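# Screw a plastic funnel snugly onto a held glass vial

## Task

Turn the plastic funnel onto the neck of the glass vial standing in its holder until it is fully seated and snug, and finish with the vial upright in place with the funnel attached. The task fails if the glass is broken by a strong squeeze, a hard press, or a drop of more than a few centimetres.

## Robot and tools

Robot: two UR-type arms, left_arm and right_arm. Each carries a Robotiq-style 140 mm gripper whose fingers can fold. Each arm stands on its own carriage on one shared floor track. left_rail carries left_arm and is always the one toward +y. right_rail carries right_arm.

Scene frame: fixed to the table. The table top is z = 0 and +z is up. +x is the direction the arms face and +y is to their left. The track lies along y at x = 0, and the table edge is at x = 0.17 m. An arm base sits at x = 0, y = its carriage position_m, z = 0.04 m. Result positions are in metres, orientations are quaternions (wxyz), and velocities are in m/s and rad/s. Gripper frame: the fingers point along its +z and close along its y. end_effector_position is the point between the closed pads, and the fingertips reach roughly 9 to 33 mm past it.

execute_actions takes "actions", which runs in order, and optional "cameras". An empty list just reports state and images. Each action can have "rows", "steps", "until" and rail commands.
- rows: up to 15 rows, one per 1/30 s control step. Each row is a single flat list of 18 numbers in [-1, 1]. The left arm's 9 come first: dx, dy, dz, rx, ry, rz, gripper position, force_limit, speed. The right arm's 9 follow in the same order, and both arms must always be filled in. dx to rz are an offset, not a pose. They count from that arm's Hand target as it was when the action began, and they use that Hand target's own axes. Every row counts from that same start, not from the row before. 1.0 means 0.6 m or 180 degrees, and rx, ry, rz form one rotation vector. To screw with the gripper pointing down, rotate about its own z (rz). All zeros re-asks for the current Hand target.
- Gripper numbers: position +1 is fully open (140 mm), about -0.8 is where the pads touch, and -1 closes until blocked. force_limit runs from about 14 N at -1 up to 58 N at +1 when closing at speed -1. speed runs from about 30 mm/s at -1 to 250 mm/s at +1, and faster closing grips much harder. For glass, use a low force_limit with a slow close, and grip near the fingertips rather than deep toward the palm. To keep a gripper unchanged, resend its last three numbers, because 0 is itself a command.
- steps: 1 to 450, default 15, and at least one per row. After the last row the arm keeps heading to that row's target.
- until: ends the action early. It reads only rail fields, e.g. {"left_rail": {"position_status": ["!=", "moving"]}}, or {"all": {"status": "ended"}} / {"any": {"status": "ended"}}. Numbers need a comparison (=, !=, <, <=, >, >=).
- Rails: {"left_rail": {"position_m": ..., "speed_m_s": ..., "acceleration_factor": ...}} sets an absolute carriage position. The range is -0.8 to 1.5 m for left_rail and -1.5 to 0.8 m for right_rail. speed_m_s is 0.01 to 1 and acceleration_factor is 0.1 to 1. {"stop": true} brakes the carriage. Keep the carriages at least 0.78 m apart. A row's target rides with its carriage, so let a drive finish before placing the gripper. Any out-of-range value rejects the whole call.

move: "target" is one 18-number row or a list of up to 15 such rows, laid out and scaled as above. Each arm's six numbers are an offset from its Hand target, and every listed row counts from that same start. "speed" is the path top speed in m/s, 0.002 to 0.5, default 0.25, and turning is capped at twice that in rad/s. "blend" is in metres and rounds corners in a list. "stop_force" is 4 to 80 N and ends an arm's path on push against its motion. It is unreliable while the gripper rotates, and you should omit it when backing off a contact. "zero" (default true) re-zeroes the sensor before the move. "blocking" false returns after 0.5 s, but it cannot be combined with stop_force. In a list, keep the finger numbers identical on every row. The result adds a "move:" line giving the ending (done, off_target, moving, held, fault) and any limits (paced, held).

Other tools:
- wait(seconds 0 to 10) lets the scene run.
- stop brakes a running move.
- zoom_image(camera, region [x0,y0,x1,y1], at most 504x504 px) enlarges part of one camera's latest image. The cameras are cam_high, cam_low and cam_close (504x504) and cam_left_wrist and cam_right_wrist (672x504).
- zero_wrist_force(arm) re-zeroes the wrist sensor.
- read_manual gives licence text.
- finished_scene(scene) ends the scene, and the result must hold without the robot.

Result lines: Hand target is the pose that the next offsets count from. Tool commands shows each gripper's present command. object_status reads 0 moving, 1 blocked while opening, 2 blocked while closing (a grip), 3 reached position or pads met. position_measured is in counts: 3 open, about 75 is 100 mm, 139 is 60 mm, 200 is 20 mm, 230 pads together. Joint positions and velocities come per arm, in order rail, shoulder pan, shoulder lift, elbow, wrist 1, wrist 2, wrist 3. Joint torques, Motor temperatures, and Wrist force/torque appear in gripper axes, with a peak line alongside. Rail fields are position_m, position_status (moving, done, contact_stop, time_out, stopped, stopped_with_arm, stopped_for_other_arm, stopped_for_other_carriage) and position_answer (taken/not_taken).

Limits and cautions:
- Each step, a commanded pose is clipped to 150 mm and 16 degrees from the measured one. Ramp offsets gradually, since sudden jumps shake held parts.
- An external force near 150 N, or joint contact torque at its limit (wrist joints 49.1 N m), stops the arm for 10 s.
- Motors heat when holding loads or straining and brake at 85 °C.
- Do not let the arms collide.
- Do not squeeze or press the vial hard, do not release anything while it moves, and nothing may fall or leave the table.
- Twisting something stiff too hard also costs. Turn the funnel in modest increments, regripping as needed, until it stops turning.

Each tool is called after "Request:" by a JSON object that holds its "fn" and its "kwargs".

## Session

Request:
{"fn": "execute_actions", "kwargs": {"actions": []}}

Request:
{"fn": "zoom_image", "kwargs": {"camera": "cam_high", "region": [60, 160, 440, 360]}}

Scene clock: 0.00 s.
left_arm: end_effector_position=(+0.3563, +0.4786, +0.5790) position_measured=3 object_status=3 end_effector_quat_wxyz=(+0.000, +0.000, +1.000, +0.000) | right_arm: end_effector_position=(+0.3563, -0.3214, +0.5790) position_measured=3 object_status=3 end_effector_quat_wxyz=(+0.000, +0.000, +1.000, +0.000)
Joint positions: left_arm=[0.4 -0.28 -2.157 1.821 -1.235 -1.571 -0.281] | right_arm=[-0.4 -0.28 -2.157 1.821 -1.235 -1.571 -0.281]
Joint velocities: within noise
Joint torques (N m): no reading
Motor temperatures (°C): left_arm=[32 34 36 36 38 37] | right_arm=[33 30 34 39 35 38]
Wrist force (N): no reading
Wrist torque (N m): no reading
Wrist force, peak (N): no reading
Hand target: left_arm +0.3563, +0.4786, +0.5790; +0.000, +0.000, +1.000, +0.000 | right_arm +0.3563, -0.3214, +0.5790; +0.000, +0.000, +1.000, +0.000
Tool commands: left_gripper/position=+1.0 left_gripper/force_limit=+1.0 left_gripper/speed=+1.0 right_gripper/position=+1.0 right_gripper/force_limit=+1.0 right_gripper/speed=+1.0
left_rail: position_m=0.400 position_status=done
right_rail: position_m=-0.400 position_status=done

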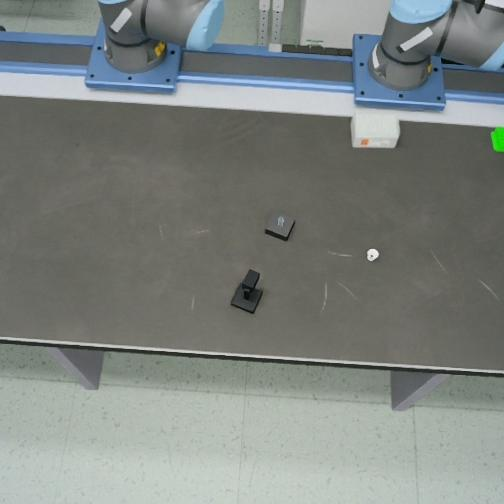

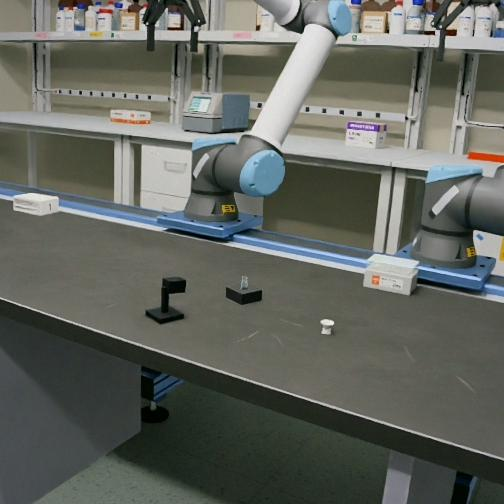

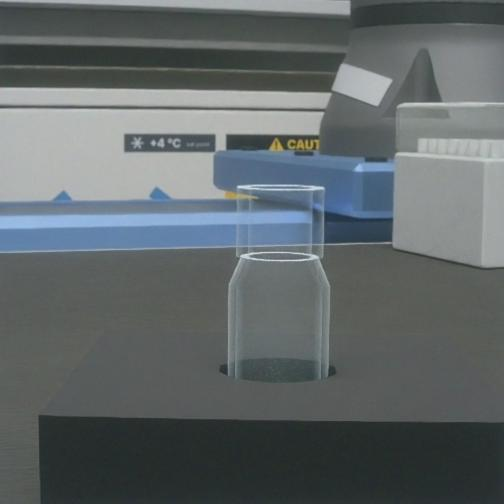

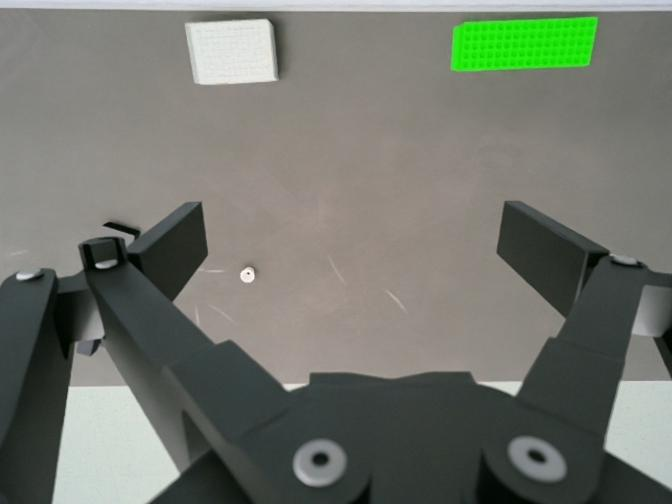

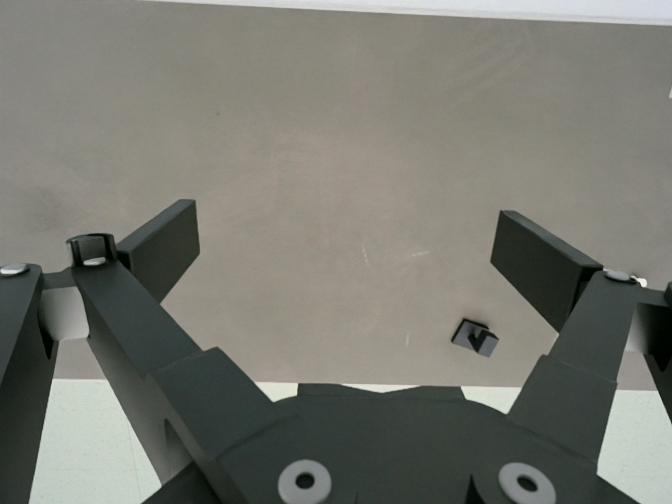

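Scaled by 1.326 from the camera's 504x504 image, which has a finer 720x720 frame.

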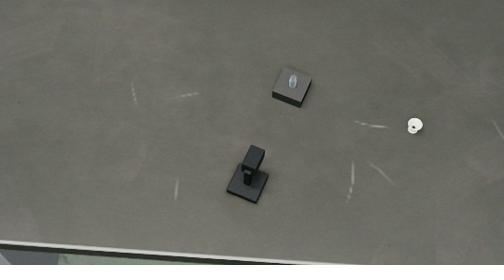

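Request:
{"fn": "move", "kwargs": {"target": [-0.485,-0.306,0.74,0,0,-0.955,-0.15,0,0,0,0,0,0,0,0,1,1,1], "speed": 0.5, "cameras": ["cam_left_wrist"]}}

Request:
{"fn": "zoom_image", "kwargs": {"camera": "cam_left_wrist", "region": [230, 100, 480, 290]}}

Scene clock: 4.90 s.
left_arm: end_effector_position=(+0.6474, +0.2950, +0.1351) position_measured=148 object_status=3 end_effector_quat_wxyz=(+0.000, +0.997, -0.071, +0.000) | right_arm: end_effector_position=(+0.3563, -0.3214, +0.5790) position_measured=3 object_status=3 end_effector_quat_wxyz=(+0.000, +0.000, +1.000, +0.000)
Joint positions: left_arm=[0.4 -0.43 -1.466 2.135 -2.24 -1.571 -3.43] | right_arm=[-0.4 -0.28 -2.157 1.821 -1.235 -1.571 -0.281]
Joint velocities: within noise
Joint torques (N m): left_arm=[-5.48 -28.83 -48.68 -7.6 2.66 -2.6] | right_arm=[-3.94 2.04 -42.84 -4.24 0.18 -0.14]
Motor temperatures (°C): left_arm=[32 34 36 36 38 37] | right_arm=[33 30 34 39 35 38]
Wrist force (N): left_arm=[0.4 0.7 0.0] | right_arm=[0.3 -0.4 0.0]
Wrist torque (N m): left_arm=[0.21 -0.09 0.03] | right_arm=[-0.09 -0.07 0.00]
Wrist force, peak (N): left_arm=[1.0 0.8 -1.6] | right_arm=[-0.3 0.0 -0.9]
Hand target: left_arm +0.6474, +0.2950, +0.1350; +0.000, +0.998, -0.071, +0.000 | right_arm +0.3563, -0.3214, +0.5790; +0.000, +0.000, +1.000, +0.000
Off the commanded pose: left_arm 0.000 m, 0 deg | right_arm 0.000 m, 0 deg.
left_rail: position_m=0.400 position_status=done
right_rail: position_m=-0.400 position_status=done
move: done
Images, in order (width x height): cam_left_wrist 672x504.

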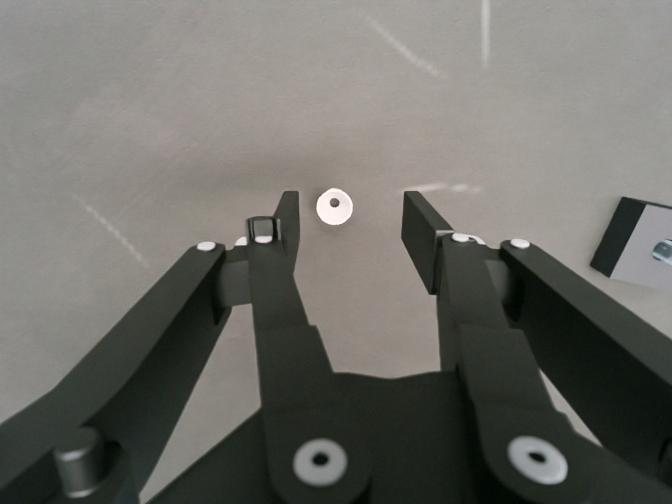

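Scaled by 2.016 from the camera's 672x504 image, which has a finer 960x720 frame.

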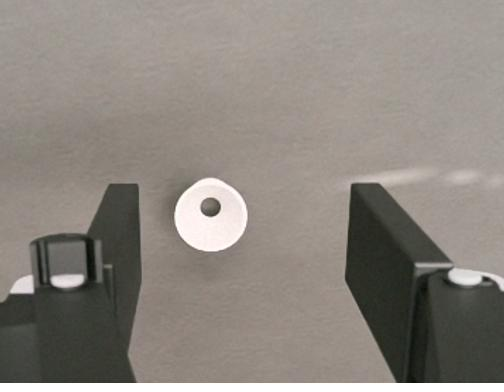

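Request:
{"fn": "move", "kwargs": {"target": [-0.0235,-0.011,0.158,0,0,0,-0.25,0,0,0,0,0,0,0,0,1,1,1], "speed": 0.18, "cameras": ["cam_left_wrist"]}}

Request:
{"fn": "zoom_image", "kwargs": {"camera": "cam_left_wrist", "region": [260, 130, 420, 250]}}

Scene clock: 7.67 s.
left_arm: end_effector_position=(+0.6344, +0.3035, +0.0403) position_measured=160 object_status=3 end_effector_quat_wxyz=(+0.000, +0.998, -0.071, +0.000) | right_arm: end_effector_position=(+0.3563, -0.3214, +0.5790) position_measured=3 object_status=3 end_effector_quat_wxyz=(+0.000, +0.000, +1.000, +0.000)
Joint positions: left_arm=[0.4 -0.426 -1.355 2.23 -2.445 -1.571 -3.426] | right_arm=[-0.4 -0.28 -2.157 1.821 -1.235 -1.571 -0.281]
Joint velocities: within noise
Joint torques (N m): left_arm=[10.43 -35.32 -21.22 -7.46 1.79 1.62] | right_arm=[-2.53 4.02 -41.32 -3.71 0.39 -0.19]
Motor temperatures (°C): left_arm=[32 34 36 36 38 37] | right_arm=[33 30 34 39 35 38]
Wrist force (N): left_arm=[-0.3 0.9 -0.3] | right_arm=[0.0 0.1 -0.2]
Wrist torque (N m): left_arm=[0.26 0.04 0.01] | right_arm=[0.03 -0.01 0.00]
Wrist force, peak (N): left_arm=[0.3 0.8 -2.6] | right_arm=[0.6 0.4 -0.9]
Hand target: left_arm +0.6344, +0.3035, +0.0402; +0.000, +0.998, -0.071, +0.000 | right_arm +0.3563, -0.3214, +0.5790; +0.000, +0.000, +1.000, +0.000
Off the commanded pose: left_arm 0.000 m, 0 deg | right_arm 0.000 m, 0 deg.
left_rail: position_m=0.400 position_status=done
right_rail: position_m=-0.400 position_status=done
move: done
Images, in order (width x height): cam_left_wrist 672x504.

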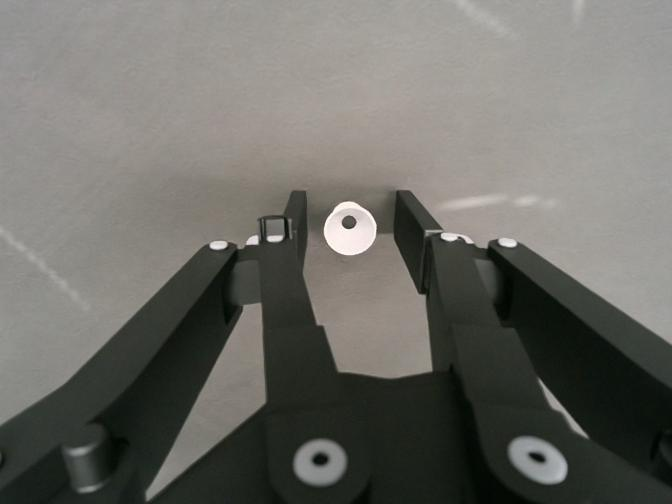

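Scaled by 3.150 from the camera's 672x504 image, which has a finer 960x720 frame.

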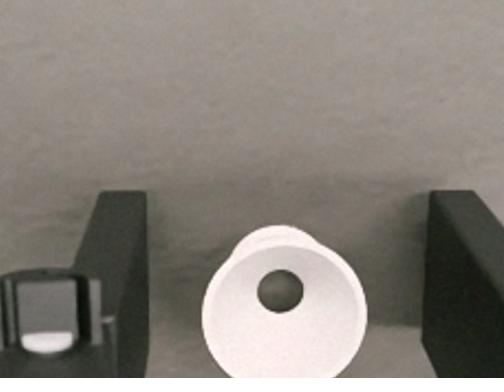

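Request:
{"fn": "execute_actions", "kwargs": {"actions": [{"rows":[[0,0,0,0,0,0,-1,-0.5,-1,0,0,0,0,0,0,1,1,1]],"steps":42}], "cameras": []}}

Request:
{"fn": "move", "kwargs": {"target": [[0,0.015,-0.06,0,0,-0.05,-1,-0.5,-1,0,0,0,0,0,0,1,1,1],[-0.0437,0.4145,-0.183,0,0,-0.72,-1,-0.5,-1,0,0,0,0,0,0,1,1,1]], "speed": 0.5, "blend": 0.03, "cameras": ["cam_left_wrist","cam_close","cam_high"]}}

Request:
{"fn": "zoom_image", "kwargs": {"camera": "cam_left_wrist", "region": [280, 130, 400, 250]}}

Scene clock: 10.50 s.
left_arm: end_effector_position=(+0.6344, +0.3035, +0.0402) position_measured=194 object_status=2 end_effector_quat_wxyz=(+0.000, +0.998, -0.071, +0.000) | right_arm: end_effector_position=(+0.3563, -0.3214, +0.5790) position_measured=3 object_status=3 end_effector_quat_wxyz=(+0.000, +0.000, +1.000, +0.000)
Joint positions: left_arm=[0.4 -0.426 -1.355 2.23 -2.445 -1.571 -3.426] | right_arm=[-0.4 -0.28 -2.157 1.821 -1.235 -1.571 -0.28]
Joint velocities: within noise
Joint torques (N m): left_arm=[6.46 -32.29 -28.46 -5.96 1.39 1.48] | right_arm=[-3.58 4.17 -39.18 -3.1 0.26 0.02]
Motor temperatures (°C): left_arm=[32 34 36 36 38 37] | right_arm=[33 30 34 39 35 38]
Wrist force (N): left_arm=[-0.8 0.7 -4.4] | right_arm=[0.6 0.2 -0.5]
Wrist torque (N m): left_arm=[0.25 0.04 0.00] | right_arm=[0.04 -0.13 0.00]
Wrist force, peak (N): left_arm=[-0.5 0.9 -5.1] | right_arm=[0.0 -0.3 -0.9]
Hand target: left_arm +0.6344, +0.3035, +0.0402; +0.000, +0.998, -0.071, +0.000 | right_arm +0.3563, -0.3214, +0.5790; +0.000, +0.000, +1.000, +0.000
Off the commanded pose: left_arm 0.000 m, 0 deg | right_arm 0.000 m, 0 deg.
left_rail: position_m=0.400 position_status=done
right_rail: position_m=-0.400 position_status=done
No camera images: "cameras" was empty.

Scene clock: 13.47 s.
left_arm: end_effector_position=(+0.5734, +0.0610, +0.1500) position_measured=194 object_status=2 end_effector_quat_wxyz=(+0.000, +0.489, +0.872, +0.000) | right_arm: end_effector_position=(+0.3563, -0.3214, +0.5790) position_measured=3 object_status=3 end_effector_quat_wxyz=(+0.000, +0.000, +1.000, +0.000)
Joint positions: left_arm=[0.4 -0.799 -1.467 2.103 -2.207 -1.571 -6.061] | right_arm=[-0.4 -0.28 -2.157 1.821 -1.235 -1.571 -0.28]
Joint velocities: within noise
Joint torques (N m): left_arm=[-6.5 -32.44 -49.58 -3.04 2.68 -2.18] | right_arm=[-2.58 5.7 -39.84 -2.61 0.43 0.07]
Motor temperatures (°C): left_arm=[32 34 36 36 38 37] | right_arm=[33 30 34 39 35 38]
Wrist force (N): left_arm=[0.0 0.8 0.0] | right_arm=[0.1 0.2 -0.5]
Wrist torque (N m): left_arm=[0.19 -0.02 0.04] | right_arm=[0.06 -0.01 0.00]
Wrist force, peak (N): left_arm=[-0.7 0.7 -4.8] | right_arm=[0.4 0.5 -0.8]
Hand target: left_arm +0.5733, +0.0610, +0.1500; +0.000, +0.489, +0.872, +0.000 | right_arm +0.3563, -0.3214, +0.5790; +0.000, +0.000, +1.000, +0.000
Off the commanded pose: left_arm 0.000 m, 0 deg | right_arm 0.000 m, 0 deg.
left_rail: position_m=0.400 position_status=done
right_rail: position_m=-0.400 position_status=done
move: done
Images, in order (width x height): cam_high 504x504, cam_close 504x504, cam_left_wrist 672x504.

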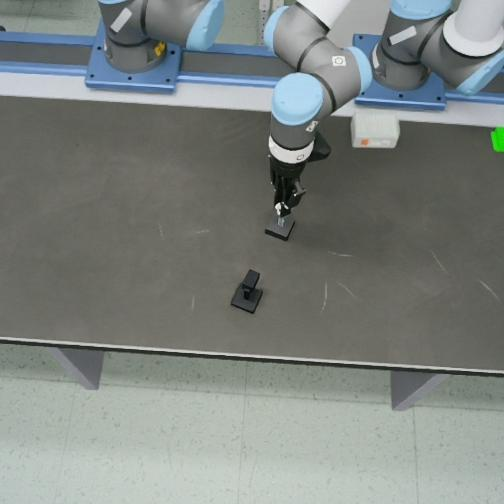

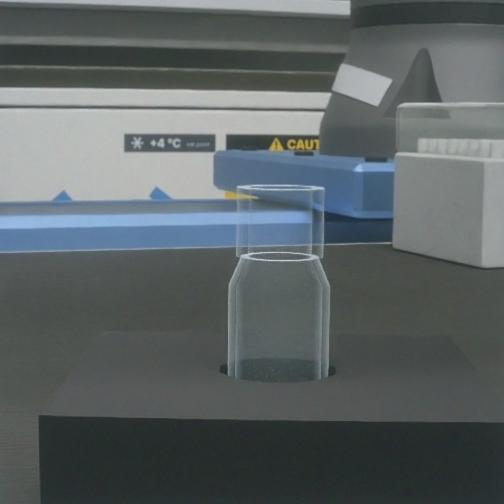

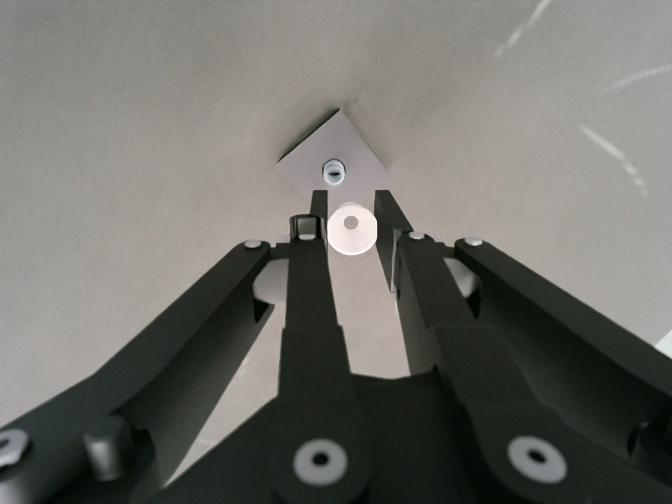

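Scaled by 4.200 from the camera's 672x504 image, which has a finer 960x720 frame.

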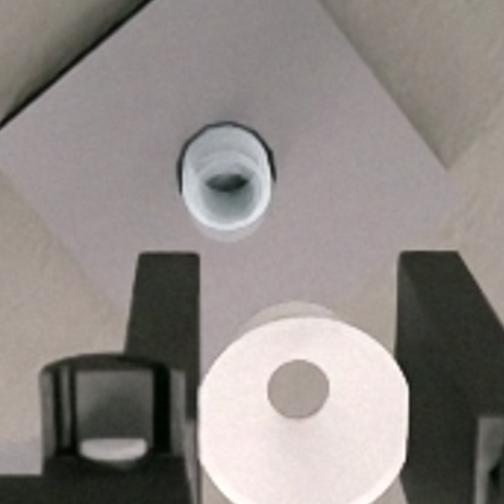

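Request:
{"fn": "move", "kwargs": {"target": [0.0195,-0.0138,0.083,0,0,0,-1,-0.5,-1,0,0,0,0,0,0,1,1,1], "speed": 0.15, "cameras": ["cam_left_wrist","cam_close"]}}

Request:
{"fn": "zoom_image", "kwargs": {"camera": "cam_left_wrist", "region": [290, 150, 400, 250]}}

Request:
{"fn": "zoom_image", "kwargs": {"camera": "cam_close", "region": [180, 60, 380, 260]}}

Scene clock: 15.30 s.
left_arm: end_effector_position=(+0.5602, +0.0666, +0.1003) position_measured=194 object_status=2 end_effector_quat_wxyz=(+0.000, +0.489, +0.872, +0.000) | right_arm: end_effector_position=(+0.3563, -0.3214, +0.5790) position_measured=3 object_status=3 end_effector_quat_wxyz=(+0.000, +0.000, +1.000, +0.000)
Joint positions: left_arm=[0.4 -0.807 -1.428 2.17 -2.313 -1.571 -6.069] | right_arm=[-0.4 -0.28 -2.157 1.821 -1.235 -1.571 -0.28]
Joint velocities: within noise
Joint torques (N m): left_arm=[-7.18 -31.66 -24.5 -7.68 -0.78 -2.92] | right_arm=[-3.36 7.28 -39.78 -2.45 0.21 0.01]
Motor temperatures (°C): left_arm=[32 34 36 36 38 37] | right_arm=[33 30 34 39 35 38]
Wrist force (N): left_arm=[-0.6 1.0 -0.3] | right_arm=[0.5 -0.3 -0.1]
Wrist torque (N m): left_arm=[0.23 0.10 0.03] | right_arm=[-0.06 -0.10 0.00]
Wrist force, peak (N): left_arm=[-0.9 0.9 -2.2] | right_arm=[0.5 0.3 -1.0]
Hand target: left_arm +0.5602, +0.0666, +0.1002; +0.000, +0.489, +0.872, +0.000 | right_arm +0.3563, -0.3214, +0.5790; +0.000, +0.000, +1.000, +0.000
Off the commanded pose: left_arm 0.000 m, 0 deg | right_arm 0.000 m, 0 deg.
left_rail: position_m=0.400 position_status=done
right_rail: position_m=-0.400 position_status=done
move: done
Images, in order (width x height): cam_close 504x504, cam_left_wrist 672x504.

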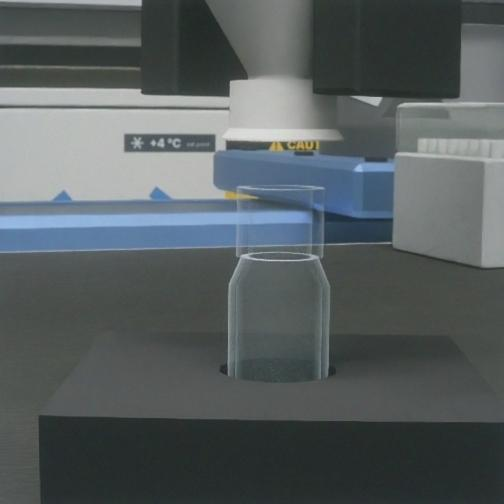

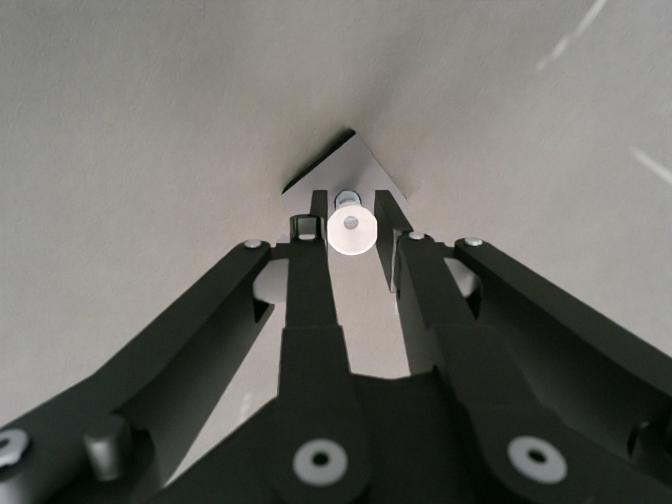

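Scaled by 4.582 from the camera's 672x504 image, which has a finer 960x720 frame.

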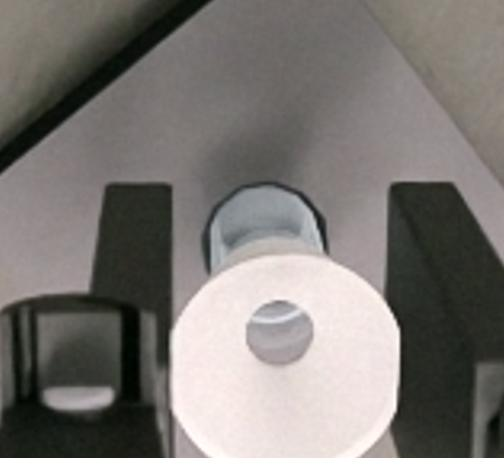

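Scaled by 2.520 from the camera's 504x504 image, which has a finer 720x720 frame.

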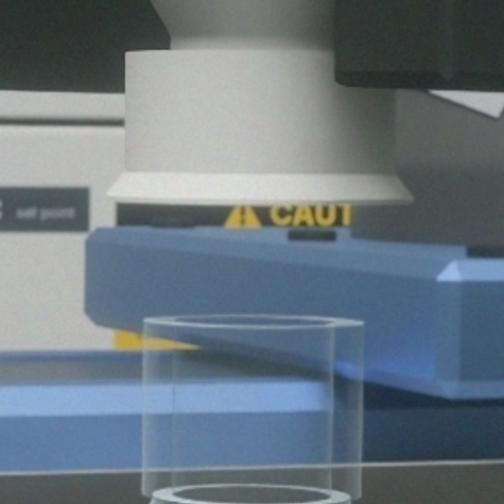

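Request:
{"fn": "move", "kwargs": {"target": [-0.0004,-0.0003,0.015,0,0,0,-1,-0.5,-1,0,0,0,0,0,0,1,1,1], "speed": 0.06, "cameras": []}}

Request:
{"fn": "move", "kwargs": {"target": [0,0,0.009,0,0,0,-1,-0.5,-1,0,0,0,0,0,0,1,1,1], "speed": 0.012, "stop_force": 4, "cameras": ["cam_close"]}}

Request:
{"fn": "zoom_image", "kwargs": {"camera": "cam_close", "region": [180, 60, 380, 260]}}

Scene clock: 19.03 s.
left_arm: end_effector_position=(+0.5602, +0.0663, +0.0913) position_measured=194 object_status=2 end_effector_quat_wxyz=(+0.000, +0.489, +0.872, +0.000) | right_arm: end_effector_position=(+0.3563, -0.3214, +0.5790) position_measured=3 object_status=3 end_effector_quat_wxyz=(+0.000, +0.000, +1.000, +0.000)
Joint positions: left_arm=[0.4 -0.808 -1.416 2.177 -2.332 -1.571 -6.07] | right_arm=[-0.4 -0.28 -2.157 1.821 -1.235 -1.571 -0.28]
Joint velocities: within noise
Joint torques (N m): left_arm=[-10.75 -32.33 -24.32 -7.4 0.26 -2.72] | right_arm=[-3.33 6.87 -40.31 -2.01 0.37 -0.09]
Motor temperatures (°C): left_arm=[32 34 36 36 38 37] | right_arm=[33 30 34 39 35 38]
Wrist force (N): left_arm=[-0.4 0.8 -0.1] | right_arm=[0.7 0.0 -0.6]
Wrist torque (N m): left_arm=[0.17 0.06 0.02] | right_arm=[0.01 -0.16 0.00]
Wrist force, peak (N): left_arm=[-0.1 1.6 -0.3] | right_arm=[0.7 -0.1 -0.7]
Hand target: left_arm +0.5602, +0.0663, +0.0912; +0.000, +0.489, +0.872, +0.000 | right_arm +0.3563, -0.3214, +0.5790; +0.000, +0.000, +1.000, +0.000
Off the commanded pose: left_arm 0.000 m, 0 deg | right_arm 0.000 m, 0 deg.
left_rail: position_m=0.400 position_status=done
right_rail: position_m=-0.400 position_status=done
move: done
No camera images: "cameras" was empty.

Scene clock: 20.63 s.
left_arm: end_effector_position=(+0.5602, +0.0663, +0.0881) position_measured=194 object_status=2 end_effector_quat_wxyz=(+0.000, +0.489, +0.872, +0.000) | right_arm: end_effector_position=(+0.3563, -0.3214, +0.5790) position_measured=3 object_status=3 end_effector_quat_wxyz=(+0.000, +0.000, +1.000, +0.000)
Joint positions: left_arm=[0.4 -0.808 -1.411 2.179 -2.339 -1.571 -6.07] | right_arm=[-0.4 -0.28 -2.157 1.821 -1.235 -1.571 -0.281]
Joint velocities: within noise
Joint torques (N m): left_arm=[-1.41 -72.72 -42.45 -2.89 0.39 -3] | right_arm=[-4.33 7.61 -39.89 -2.17 0.34 0.01]
Motor temperatures (°C): left_arm=[32 34 36 36 38 37] | right_arm=[33 30 34 39 35 38]
Wrist force (N): left_arm=[-0.1 0.7 -3.3] | right_arm=[0.0 0.2 -0.2]
Wrist torque (N m): left_arm=[0.25 -0.03 0.03] | right_arm=[0.07 0.02 -0.01]
Wrist force, peak (N): left_arm=[-0.3 0.6 -6.5] | right_arm=[0.7 -0.5 -0.3]
Hand target: left_arm +0.5602, +0.0663, +0.0881; +0.000, +0.489, +0.872, +0.000 (not the last commanded pose) | right_arm +0.3563, -0.3214, +0.5790; +0.000, +0.000, +1.000, +0.000
Off the commanded pose: left_arm 0.002 m, 0 deg | right_arm 0.000 m, 0 deg.
left_rail: position_m=0.400 position_status=done
right_rail: position_m=-0.400 position_status=done
move: contact (left_arm)
Images, in order (width x height): cam_close 504x504.

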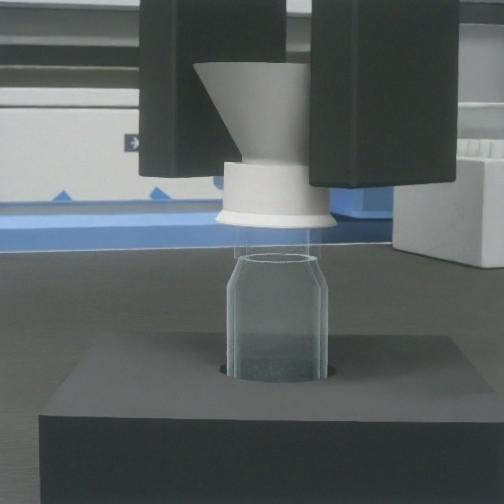

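Scaled by 2.520 from the camera's 504x504 image, which has a finer 720x720 frame.

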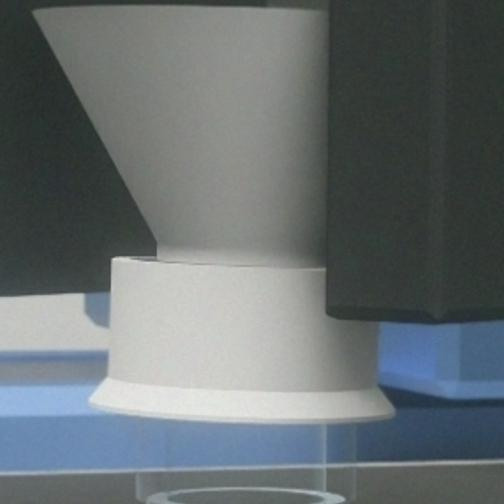

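Request:
{"fn": "move", "kwargs": {"target": [[0,0,0.0022,0,0,0.944,-1,-0.5,-1,0,0,0,0,0,0,1,1,1],[0,0,0.0038,0,0,-0.112,-1,-0.5,-1,0,0,0,0,0,0,1,1,1],[0,0,0.0052,0,0,0.832,-1,-0.5,-1,0,0,0,0,0,0,1,1,1]], "speed": 0.5, "cameras": ["cam_close"]}}

Request:
{"fn": "move", "kwargs": {"target": [0,0,0.0017,0,0,0.95,-1,-0.5,-1,0,0,0,0,0,0,1,1,1], "speed": 0.5, "cameras": ["cam_close","cam_left_wrist"]}}

Scene clock: 31.93 s.
left_arm: end_effector_position=(+0.5601, +0.0663, +0.0850) position_measured=194 object_status=2 end_effector_quat_wxyz=(+0.000, +0.970, -0.244, +0.000) | right_arm: end_effector_position=(+0.3563, -0.3214, +0.5790) position_measured=3 object_status=3 end_effector_quat_wxyz=(+0.000, +0.000, +1.000, +0.000)
Joint positions: left_arm=[0.4 -0.808 -1.407 2.181 -2.345 -1.571 2.827] | right_arm=[-0.4 -0.28 -2.157 1.821 -1.235 -1.571 -0.281]
Joint velocities: within noise
Joint torques (N m): left_arm=[10.45 -31.58 -45.52 -2.81 -3.37 2.03] | right_arm=[-4.87 7 -41.47 -2.23 0.46 -0.43]
Motor temperatures (°C): left_arm=[32 34 36 36 38 37] | right_arm=[33 30 34 39 35 38]
Wrist force (N): left_arm=[0.1 -0.2 -1.1] | right_arm=[-0.1 0.1 -0.2]
Wrist torque (N m): left_arm=[0.26 0.08 0.01] | right_arm=[0.03 0.02 0.00]
Wrist force, peak (N): left_arm=[0.2 3.0 -6.3] | right_arm=[0.6 -0.7 -0.6]
Hand target: left_arm +0.5602, +0.0663, +0.0850; +0.000, +0.970, -0.244, +0.000 | right_arm +0.3563, -0.3214, +0.5790; +0.000, +0.000, +1.000, +0.000
Off the commanded pose: left_arm 0.000 m, 0 deg | right_arm 0.000 m, 0 deg.
left_rail: position_m=0.400 position_status=done
right_rail: position_m=-0.400 position_status=done
move: done
Images, in order (width x height): cam_close 504x504.

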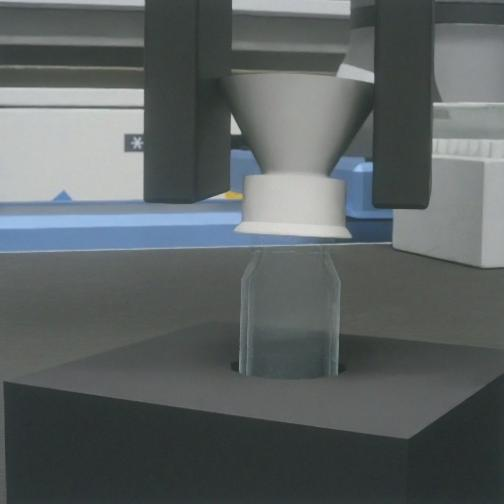

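Scene clock: 35.63 s.
left_arm: end_effector_position=(+0.5601, +0.0663, +0.0840) position_measured=194 object_status=2 end_effector_quat_wxyz=(+0.000, +0.167, +0.986, +0.000) | right_arm: end_effector_position=(+0.3563, -0.3214, +0.5790) position_measured=3 object_status=3 end_effector_quat_wxyz=(+0.000, +0.000, +1.000, +0.000)
Joint positions: left_arm=[0.4 -0.808 -1.406 2.182 -2.347 -1.571 5.812] | right_arm=[-0.4 -0.28 -2.157 1.821 -1.235 -1.571 -0.28]
Joint velocities: within noise
Joint torques (N m): left_arm=[10.4 -32.03 -44.04 -2.6 -2.91 1.47] | right_arm=[-3.6 7.32 -41.92 -2.22 0.42 -0.18]
Motor temperatures (°C): left_arm=[32 34 36 36 38 37] | right_arm=[33 30 34 39 35 38]
Wrist force (N): left_arm=[0.2 -0.2 -1.7] | right_arm=[-0.1 0.1 -0.4]
Wrist torque (N m): left_arm=[0.24 -0.01 0.02] | right_arm=[0.02 0.02 0.00]
Wrist force, peak (N): left_arm=[0.3 -0.1 -3.4] | right_arm=[0.3 -0.2 -1.0]
Hand target: left_arm +0.5602, +0.0663, +0.0840; +0.000, +0.167, +0.986, +0.000 | right_arm +0.3563, -0.3214, +0.5790; +0.000, +0.000, +1.000, +0.000
Off the commanded pose: left_arm 0.000 m, 0 deg | right_arm 0.000 m, 0 deg.
left_rail: position_m=0.400 position_status=done
right_rail: position_m=-0.400 position_status=done
move: done
Images, in order (width x height): cam_close 504x504, cam_left_wrist 672x504.

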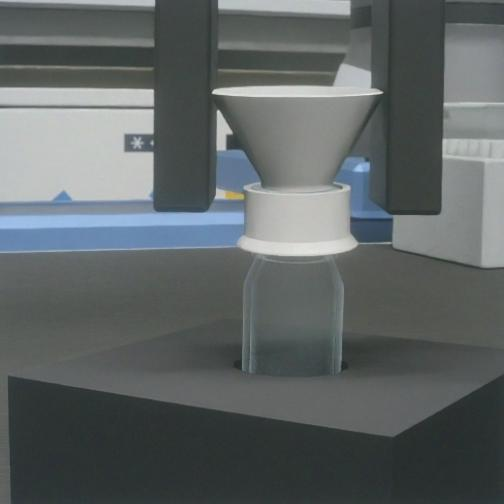

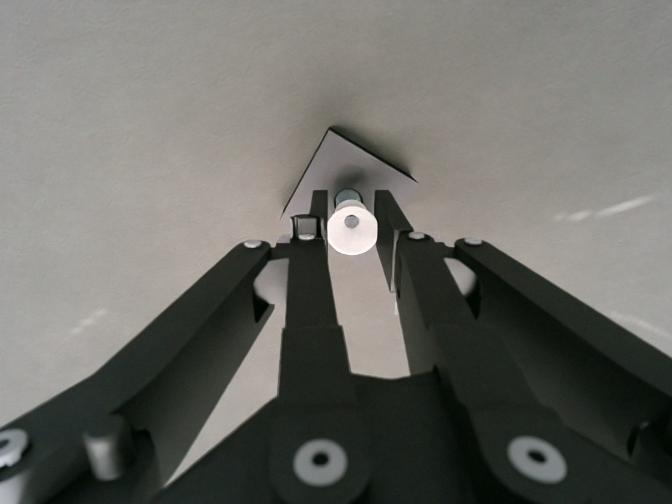

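Request:
{"fn": "execute_actions", "kwargs": {"actions": [{"rows":[[0,0,0,0,0,0,-0.35,-0.6,-0.7,0,0,0,0,0,0,1,1,1]],"steps":10}], "cameras": ["cam_close"]}}

Request:
{"fn": "move", "kwargs": {"target": [[0,0,0,0,0,-0.8,-0.35,-0.6,-0.7,0,0,0,0,0,0,1,1,1],[0,0,0,0,0,0.45,-0.35,-0.6,-0.7,0,0,0,0,0,0,1,1,1]], "speed": 0.5, "cameras": []}}

Request:
{"fn": "execute_actions", "kwargs": {"actions": [{"rows":[[0,0,0,0,0,0,-1,-0.3,-1,0,0,0,0,0,0,1,1,1]],"steps":24}], "cameras": ["cam_close"]}}

Request:
{"fn": "move", "kwargs": {"target": [[0,0,0.0013,0,0,0.775,-1,-0.3,-1,0,0,0,0,0,0,1,1,1],[0,0,0.0023,0,0,-0.45,-1,-0.3,-1,0,0,0,0,0,0,1,1,1]], "speed": 0.5, "cameras": ["cam_close","cam_left_wrist"]}}

Request:
{"fn": "zoom_image", "kwargs": {"camera": "cam_close", "region": [200, 160, 400, 360]}}

Scene clock: 39.63 s.
left_arm: end_effector_position=(+0.5602, +0.0663, +0.0840) position_measured=173 object_status=0 end_effector_quat_wxyz=(+0.000, +0.167, +0.986, +0.000) | right_arm: end_effector_position=(+0.3563, -0.3214, +0.5790) position_measured=3 object_status=3 end_effector_quat_wxyz=(+0.000, +0.000, +1.000, +0.000)
Joint positions: left_arm=[0.4 -0.808 -1.406 2.182 -2.347 -1.571 5.812] | right_arm=[-0.4 -0.28 -2.157 1.821 -1.235 -1.571 -0.28]
Joint velocities: within noise
Joint torques (N m): left_arm=[11.17 -34.7 -36.45 -5.64 -2.72 1.48] | right_arm=[-3.33 7.01 -42.22 -2.01 0.3 0.02]
Motor temperatures (°C): left_arm=[32 34 36 36 38 37] | right_arm=[33 30 34 39 35 38]
Wrist force (N): left_arm=[-0.1 0.8 -0.3] | right_arm=[-0.1 0.1 -0.4]
Wrist torque (N m): left_arm=[0.20 0.03 0.03] | right_arm=[0.02 0.03 0.01]
Wrist force, peak (N): left_arm=[-0.1 0.5 -2.1] | right_arm=[0.9 0.2 -0.1]
Hand target: left_arm +0.5602, +0.0663, +0.0840; +0.000, +0.167, +0.986, +0.000 | right_arm +0.3563, -0.3214, +0.5790; +0.000, +0.000, +1.000, +0.000
Off the commanded pose: left_arm 0.000 m, 0 deg | right_arm 0.000 m, 0 deg.
left_rail: position_m=0.400 position_status=done
right_rail: position_m=-0.400 position_status=done
Images, in order (width x height): cam_close 504x504.

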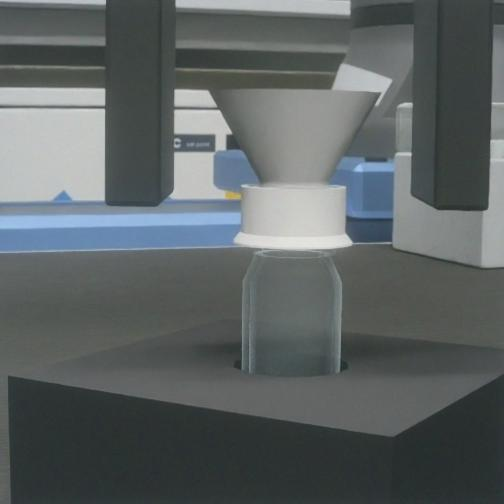

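Scene clock: 45.93 s.
left_arm: end_effector_position=(+0.5602, +0.0663, +0.0840) position_measured=173 object_status=3 end_effector_quat_wxyz=(+0.000, +0.768, +0.641, +0.000) | right_arm: end_effector_position=(+0.3563, -0.3214, +0.5790) position_measured=3 object_status=3 end_effector_quat_wxyz=(+0.000, +0.000, +1.000, +0.000)
Joint positions: left_arm=[0.4 -0.808 -1.406 2.182 -2.347 -1.571 0.942] | right_arm=[-0.4 -0.28 -2.157 1.821 -1.235 -1.571 -0.28]
Joint velocities: within noise
Joint torques (N m): left_arm=[-7.61 -73.54 -24.84 -3.05 2.81 -3] | right_arm=[-4.1 5.72 -43.37 -2.27 0.54 -0.13]
Motor temperatures (°C): left_arm=[32 34 36 36 38 37] | right_arm=[33 29 34 39 35 38]
Wrist force (N): left_arm=[-0.3 1.0 0.0] | right_arm=[0.4 -0.1 -0.6]
Wrist torque (N m): left_arm=[0.23 0.05 0.03] | right_arm=[-0.02 -0.09 0.00]
Wrist force, peak (N): left_arm=[-0.6 1.4 -0.3] | right_arm=[0.7 0.2 -0.7]
Hand target: left_arm +0.5602, +0.0663, +0.0840; +0.000, +0.768, +0.641, +0.000 | right_arm +0.3563, -0.3214, +0.5790; +0.000, +0.000, +1.000, +0.000
Off the commanded pose: left_arm 0.000 m, 0 deg | right_arm 0.000 m, 0 deg.
left_rail: position_m=0.400 position_status=done
right_rail: position_m=-0.400 position_status=done
move: done
No camera images: "cameras" was empty.

Scene clock: 46.93 s.
left_arm: end_effector_position=(+0.5602, +0.0663, +0.0840) position_measured=195 object_status=2 end_effector_quat_wxyz=(+0.000, +0.768, +0.641, +0.000) | right_arm: end_effector_position=(+0.3563, -0.3214, +0.5790) position_measured=3 object_status=3 end_effector_quat_wxyz=(+0.000, +0.000, +1.000, +0.000)
Joint positions: left_arm=[0.4 -0.808 -1.406 2.182 -2.347 -1.571 0.942] | right_arm=[-0.4 -0.28 -2.157 1.821 -1.235 -1.571 -0.28]
Joint velocities: within noise
Joint torques (N m): left_arm=[-7.25 -71.83 -26.2 -3.51 3.1 -2.96] | right_arm=[-5.6 8.7 -43.06 -2.21 0.49 -0.33]
Motor temperatures (°C): left_arm=[32 34 36 36 38 37] | right_arm=[33 29 34 39 35 38]
Wrist force (N): left_arm=[0.1 0.6 -1.5] | right_arm=[0.4 0.3 -0.3]
Wrist torque (N m): left_arm=[0.17 -0.02 0.01] | right_arm=[0.07 -0.07 0.00]
Wrist force, peak (N): left_arm=[-0.1 0.9 -1.4] | right_arm=[0.5 -0.6 -0.2]
Hand target: left_arm +0.5602, +0.0663, +0.0840; +0.000, +0.768, +0.641, +0.000 | right_arm +0.3563, -0.3214, +0.5790; +0.000, +0.000, +1.000, +0.000
Off the commanded pose: left_arm 0.000 m, 0 deg | right_arm 0.000 m, 0 deg.
left_rail: position_m=0.400 position_status=done
right_rail: position_m=-0.400 position_status=done
Images, in order (width x height): cam_close 504x504.

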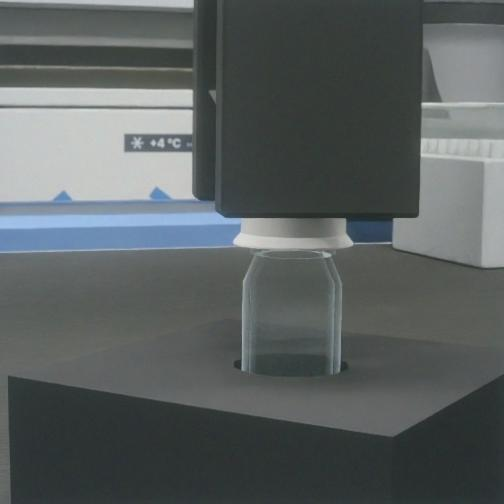

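Scene clock: 53.27 s.
left_arm: end_effector_position=(+0.5601, +0.0663, +0.0826) position_measured=195 object_status=2 end_effector_quat_wxyz=(+0.000, +0.167, +0.986, +0.000) | right_arm: end_effector_position=(+0.3563, -0.3214, +0.5790) position_measured=3 object_status=3 end_effector_quat_wxyz=(+0.000, +0.000, +1.000, +0.000)
Joint positions: left_arm=[0.4 -0.808 -1.404 2.183 -2.35 -1.571 5.812] | right_arm=[-0.4 -0.28 -2.157 1.821 -1.235 -1.571 -0.28]
Joint velocities: within noise
Joint torques (N m): left_arm=[10.14 -29.35 -42.12 -1.99 -3.79 1.77] | right_arm=[-4.73 6.99 -43.48 -2.31 0.58 -0.16]
Motor temperatures (°C): left_arm=[32 34 35 36 38 37] | right_arm=[33 29 34 39 35 38]
Wrist force (N): left_arm=[0.1 1.4 -7.8] | right_arm=[0.1 -0.4 0.0]
Wrist torque (N m): left_arm=[0.24 -0.04 -0.02] | right_arm=[-0.07 -0.02 0.00]
Wrist force, peak (N): left_arm=[-0.2 0.9 -10.0] | right_arm=[0.8 0.8 -0.1]
Hand target: left_arm +0.5602, +0.0663, +0.0826; +0.000, +0.167, +0.986, +0.000 | right_arm +0.3563, -0.3214, +0.5790; +0.000, +0.000, +1.000, +0.000
Off the commanded pose: left_arm 0.000 m, 0 deg | right_arm 0.000 m, 0 deg.
left_rail: position_m=0.400 position_status=done
right_rail: position_m=-0.400 position_status=done
move: done
Images, in order (width x height): cam_close 504x504, cam_left_wrist 672x504.

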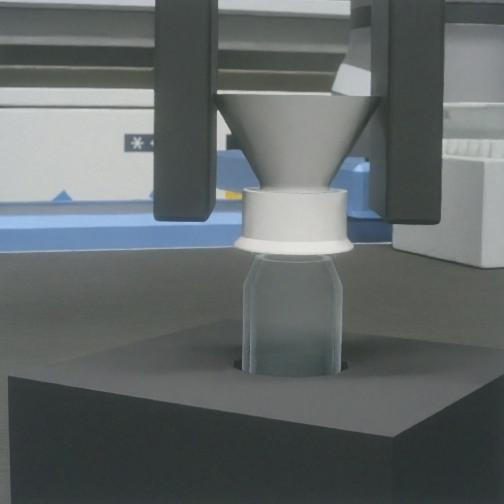

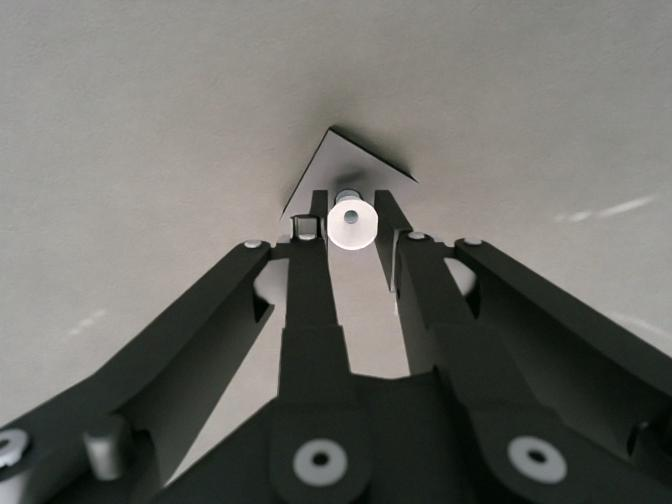

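Scaled by 2.520 from the camera's 504x504 image, which has a finer 720x720 frame.

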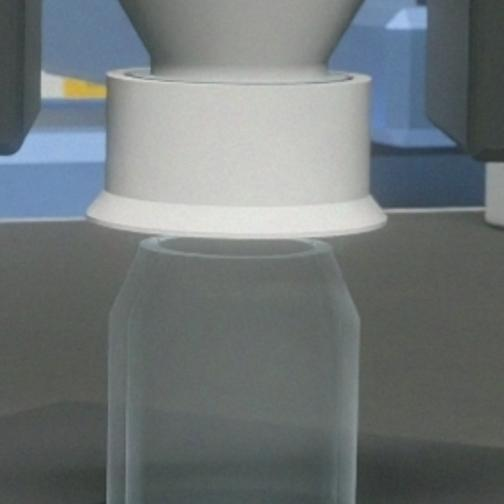

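Request:
{"fn": "execute_actions", "kwargs": {"actions": [{"rows":[[0,0,0,0,0,0,-0.45,-0.6,-0.7,0,0,0,0,0,0,1,1,1]],"steps":8}], "cameras": []}}

Request:
{"fn": "move", "kwargs": {"target": [0,0,0,0,0,-0.6,-0.45,-0.6,-0.7,0,0,0,0,0,0,1,1,1], "speed": 0.5, "cameras": []}}

Request:
{"fn": "execute_actions", "kwargs": {"actions": [{"rows":[[0,0,0,0,0,0,-1,-0.2,-1,0,0,0,0,0,0,1,1,1]],"steps":18}], "cameras": []}}

Request:
{"fn": "move", "kwargs": {"target": [0,0,0.0006,0,0,0.6,-1,-0.2,-1,0,0,0,0,0,0,1,1,1], "speed": 0.5, "cameras": ["cam_close"]}}

Request:
{"fn": "execute_actions", "kwargs": {"actions": [{"rows":[[0,0,0,0,0,0,-0.35,-0.6,-0.8,0,0,0,0,0,0,1,1,1]],"steps":10}], "cameras": ["cam_close"]}}

Scene clock: 54.67 s.
left_arm: end_effector_position=(+0.5602, +0.0663, +0.0826) position_measured=186 object_status=3 end_effector_quat_wxyz=(+0.000, +0.167, +0.986, +0.000) | right_arm: end_effector_position=(+0.3563, -0.3214, +0.5790) position_measured=3 object_status=3 end_effector_quat_wxyz=(+0.000, +0.000, +1.000, +0.000)
Joint positions: left_arm=[0.4 -0.808 -1.404 2.183 -2.35 -1.571 5.812] | right_arm=[-0.4 -0.28 -2.157 1.821 -1.235 -1.571 -0.28]
Joint velocities: within noise
Joint torques (N m): left_arm=[10.3 -37.7 -40.03 -3.4 -3.53 1.89] | right_arm=[-6.08 6.6 -43.96 -2.23 0.57 -0.15]
Motor temperatures (°C): left_arm=[32 34 35 36 38 37] | right_arm=[33 29 34 39 35 38]
Wrist force (N): left_arm=[0.0 1.3 0.2] | right_arm=[0.3 0.1 -0.6]
Wrist torque (N m): left_arm=[0.31 -0.01 0.02] | right_arm=[0.04 -0.07 0.00]
Wrist force, peak (N): left_arm=[-0.3 1.1 -7.8] | right_arm=[0.0 0.0 -0.9]
Hand target: left_arm +0.5602, +0.0663, +0.0826; +0.000, +0.167, +0.986, +0.000 | right_arm +0.3563, -0.3214, +0.5790; +0.000, +0.000, +1.000, +0.000
Off the commanded pose: left_arm 0.000 m, 0 deg | right_arm 0.000 m, 0 deg.
left_rail: position_m=0.400 position_status=done
right_rail: position_m=-0.400 position_status=done
No camera images: "cameras" was empty.

Scene clock: 57.27 s.
left_arm: end_effector_position=(+0.5602, +0.0663, +0.0826) position_measured=186 object_status=3 end_effector_quat_wxyz=(+0.000, +0.699, -0.715, +0.000) | right_arm: end_effector_position=(+0.3563, -0.3214, +0.5790) position_measured=3 object_status=3 end_effector_quat_wxyz=(+0.000, +0.000, +1.000, +0.000)
Joint positions: left_arm=[0.4 -0.808 -1.404 2.183 -2.35 -1.571 3.927] | right_arm=[-0.4 -0.28 -2.157 1.821 -1.235 -1.571 -0.28]
Joint velocities: within noise
Joint torques (N m): left_arm=[-10.36 -73.26 -24.68 -2.92 3.03 -2.64] | right_arm=[-5.05 7.83 -43.99 -2.08 0.53 -0.24]
Motor temperatures (°C): left_arm=[32 34 35 36 38 37] | right_arm=[33 29 34 39 35 38]
Wrist force (N): left_arm=[-0.6 0.9 -0.2] | right_arm=[-0.1 0.0 -0.3]
Wrist torque (N m): left_arm=[0.25 0.12 0.03] | right_arm=[0.01 0.02 -0.01]
Wrist force, peak (N): left_arm=[-0.1 1.6 -0.2] | right_arm=[-0.3 0.8 -0.2]
Hand target: left_arm +0.5602, +0.0663, +0.0826; +0.000, +0.699, -0.715, +0.000 | right_arm +0.3563, -0.3214, +0.5790; +0.000, +0.000, +1.000, +0.000
Off the commanded pose: left_arm 0.000 m, 0 deg | right_arm 0.000 m, 0 deg.
left_rail: position_m=0.400 position_status=done
right_rail: position_m=-0.400 position_status=done
move: done
No camera images: "cameras" was empty.

Scene clock: 58.07 s.
left_arm: end_effector_position=(+0.5602, +0.0663, +0.0826) position_measured=195 object_status=2 end_effector_quat_wxyz=(+0.000, +0.699, -0.715, +0.000) | right_arm: end_effector_position=(+0.3563, -0.3214, +0.5790) position_measured=3 object_status=3 end_effector_quat_wxyz=(+0.000, +0.000, +1.000, +0.000)
Joint positions: left_arm=[0.4 -0.808 -1.404 2.183 -2.35 -1.571 3.927] | right_arm=[-0.4 -0.28 -2.157 1.821 -1.235 -1.571 -0.28]
Joint velocities: within noise
Joint torques (N m): left_arm=[-8.35 -72.87 -25.65 -3.76 2.7 -2.75] | right_arm=[-5.68 7.19 -43.76 -2.15 0.46 0.04]
Motor temperatures (°C): left_arm=[32 34 35 36 38 37] | right_arm=[33 29 34 39 35 38]
Wrist force (N): left_arm=[-0.2 0.5 -1.0] | right_arm=[0.3 0.1 -0.5]
Wrist torque (N m): left_arm=[0.17 0.04 0.02] | right_arm=[0.03 -0.05 0.01]
Wrist force, peak (N): left_arm=[-0.4 1.2 -1.1] | right_arm=[0.3 0.0 -0.7]
Hand target: left_arm +0.5602, +0.0663, +0.0826; +0.000, +0.699, -0.715, +0.000 | right_arm +0.3563, -0.3214, +0.5790; +0.000, +0.000, +1.000, +0.000
Off the commanded pose: left_arm 0.000 m, 0 deg | right_arm 0.000 m, 0 deg.
left_rail: position_m=0.400 position_status=done
right_rail: position_m=-0.400 position_status=done
No camera images: "cameras" was empty.

Scene clock: 60.67 s.
left_arm: end_effector_position=(+0.5602, +0.0663, +0.0823) position_measured=195 object_status=2 end_effector_quat_wxyz=(+0.000, +0.167, +0.986, +0.000) | right_arm: end_effector_position=(+0.3563, -0.3214, +0.5790) position_measured=3 object_status=3 end_effector_quat_wxyz=(+0.000, +0.000, +1.000, +0.000)
Joint positions: left_arm=[0.4 -0.808 -1.403 2.183 -2.351 -1.571 5.812] | right_arm=[-0.4 -0.28 -2.157 1.821 -1.235 -1.571 -0.28]
Joint velocities: within noise
Joint torques (N m): left_arm=[11.27 -30.73 -43.16 -2.51 -3.57 1.58] | right_arm=[-4.43 8.14 -44.78 -2.01 0.51 -0.06]
Motor temperatures (°C): left_arm=[32 34 35 36 38 37] | right_arm=[33 29 34 39 35 38]
Wrist force (N): left_arm=[0.1 0.4 -3.8] | right_arm=[0.4 -0.4 -0.7]
Wrist torque (N m): left_arm=[0.40 0.00 -0.01] | right_arm=[-0.07 -0.08 0.01]
Wrist force, peak (N): left_arm=[-0.3 -0.1 -5.5] | right_arm=[0.7 0.1 -0.6]
Hand target: left_arm +0.5602, +0.0663, +0.0823; +0.000, +0.167, +0.986, +0.000 | right_arm +0.3563, -0.3214, +0.5790; +0.000, +0.000, +1.000, +0.000
Off the commanded pose: left_arm 0.000 m, 0 deg | right_arm 0.000 m, 0 deg.
left_rail: position_m=0.400 position_status=done
right_rail: position_m=-0.400 position_status=done
move: done
Images, in order (width x height): cam_close 504x504.

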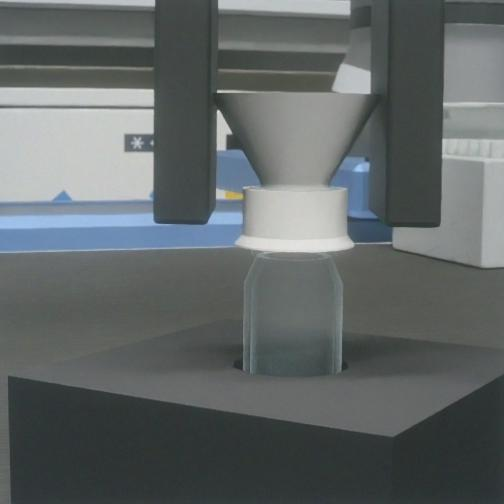

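Scene clock: 61.23 s.
left_arm: end_effector_position=(+0.5602, +0.0663, +0.0822) position_measured=173 object_status=0 end_effector_quat_wxyz=(+0.000, +0.167, +0.986, +0.000) | right_arm: end_effector_position=(+0.3563, -0.3214, +0.5790) position_measured=3 object_status=3 end_effector_quat_wxyz=(+0.000, +0.000, +1.000, +0.000)
Joint positions: left_arm=[0.4 -0.808 -1.403 2.183 -2.351 -1.571 5.812] | right_arm=[-0.4 -0.28 -2.157 1.821 -1.235 -1.571 -0.28]
Joint velocities: within noise
Joint torques (N m): left_arm=[8.16 -36.31 -42.68 -4.29 -3.09 1.61] | right_arm=[-4.58 7.19 -44.71 -2.16 0.72 -0.19]
Motor temperatures (°C): left_arm=[32 34 35 36 38 37] | right_arm=[33 29 34 39 35 38]
Wrist force (N): left_arm=[0.1 0.7 -0.3] | right_arm=[0.1 -0.4 -0.6]
Wrist torque (N m): left_arm=[0.18 -0.03 0.02] | right_arm=[-0.09 -0.03 0.00]
Wrist force, peak (N): left_arm=[0.3 0.0 -4.0] | right_arm=[0.2 0.8 -0.3]
Hand target: left_arm +0.5602, +0.0663, +0.0823; +0.000, +0.167, +0.986, +0.000 | right_arm +0.3563, -0.3214, +0.5790; +0.000, +0.000, +1.000, +0.000
Off the commanded pose: left_arm 0.000 m, 0 deg | right_arm 0.000 m, 0 deg.
left_rail: position_m=0.400 position_status=done
right_rail: position_m=-0.400 position_status=done
Images, in order (width x height): cam_close 504x504.

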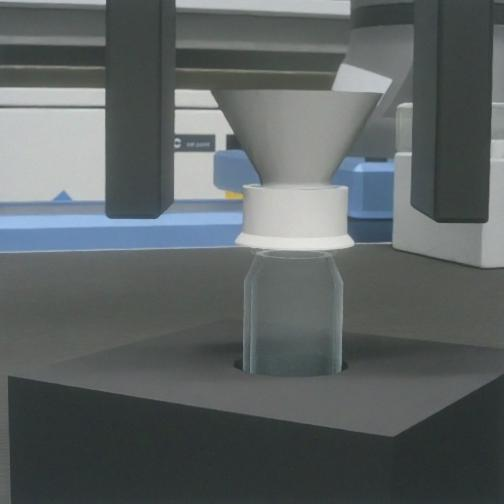

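Request:
{"fn": "finished_scene", "kwargs": {"scene": 2}}

The scene is finished: the task was done.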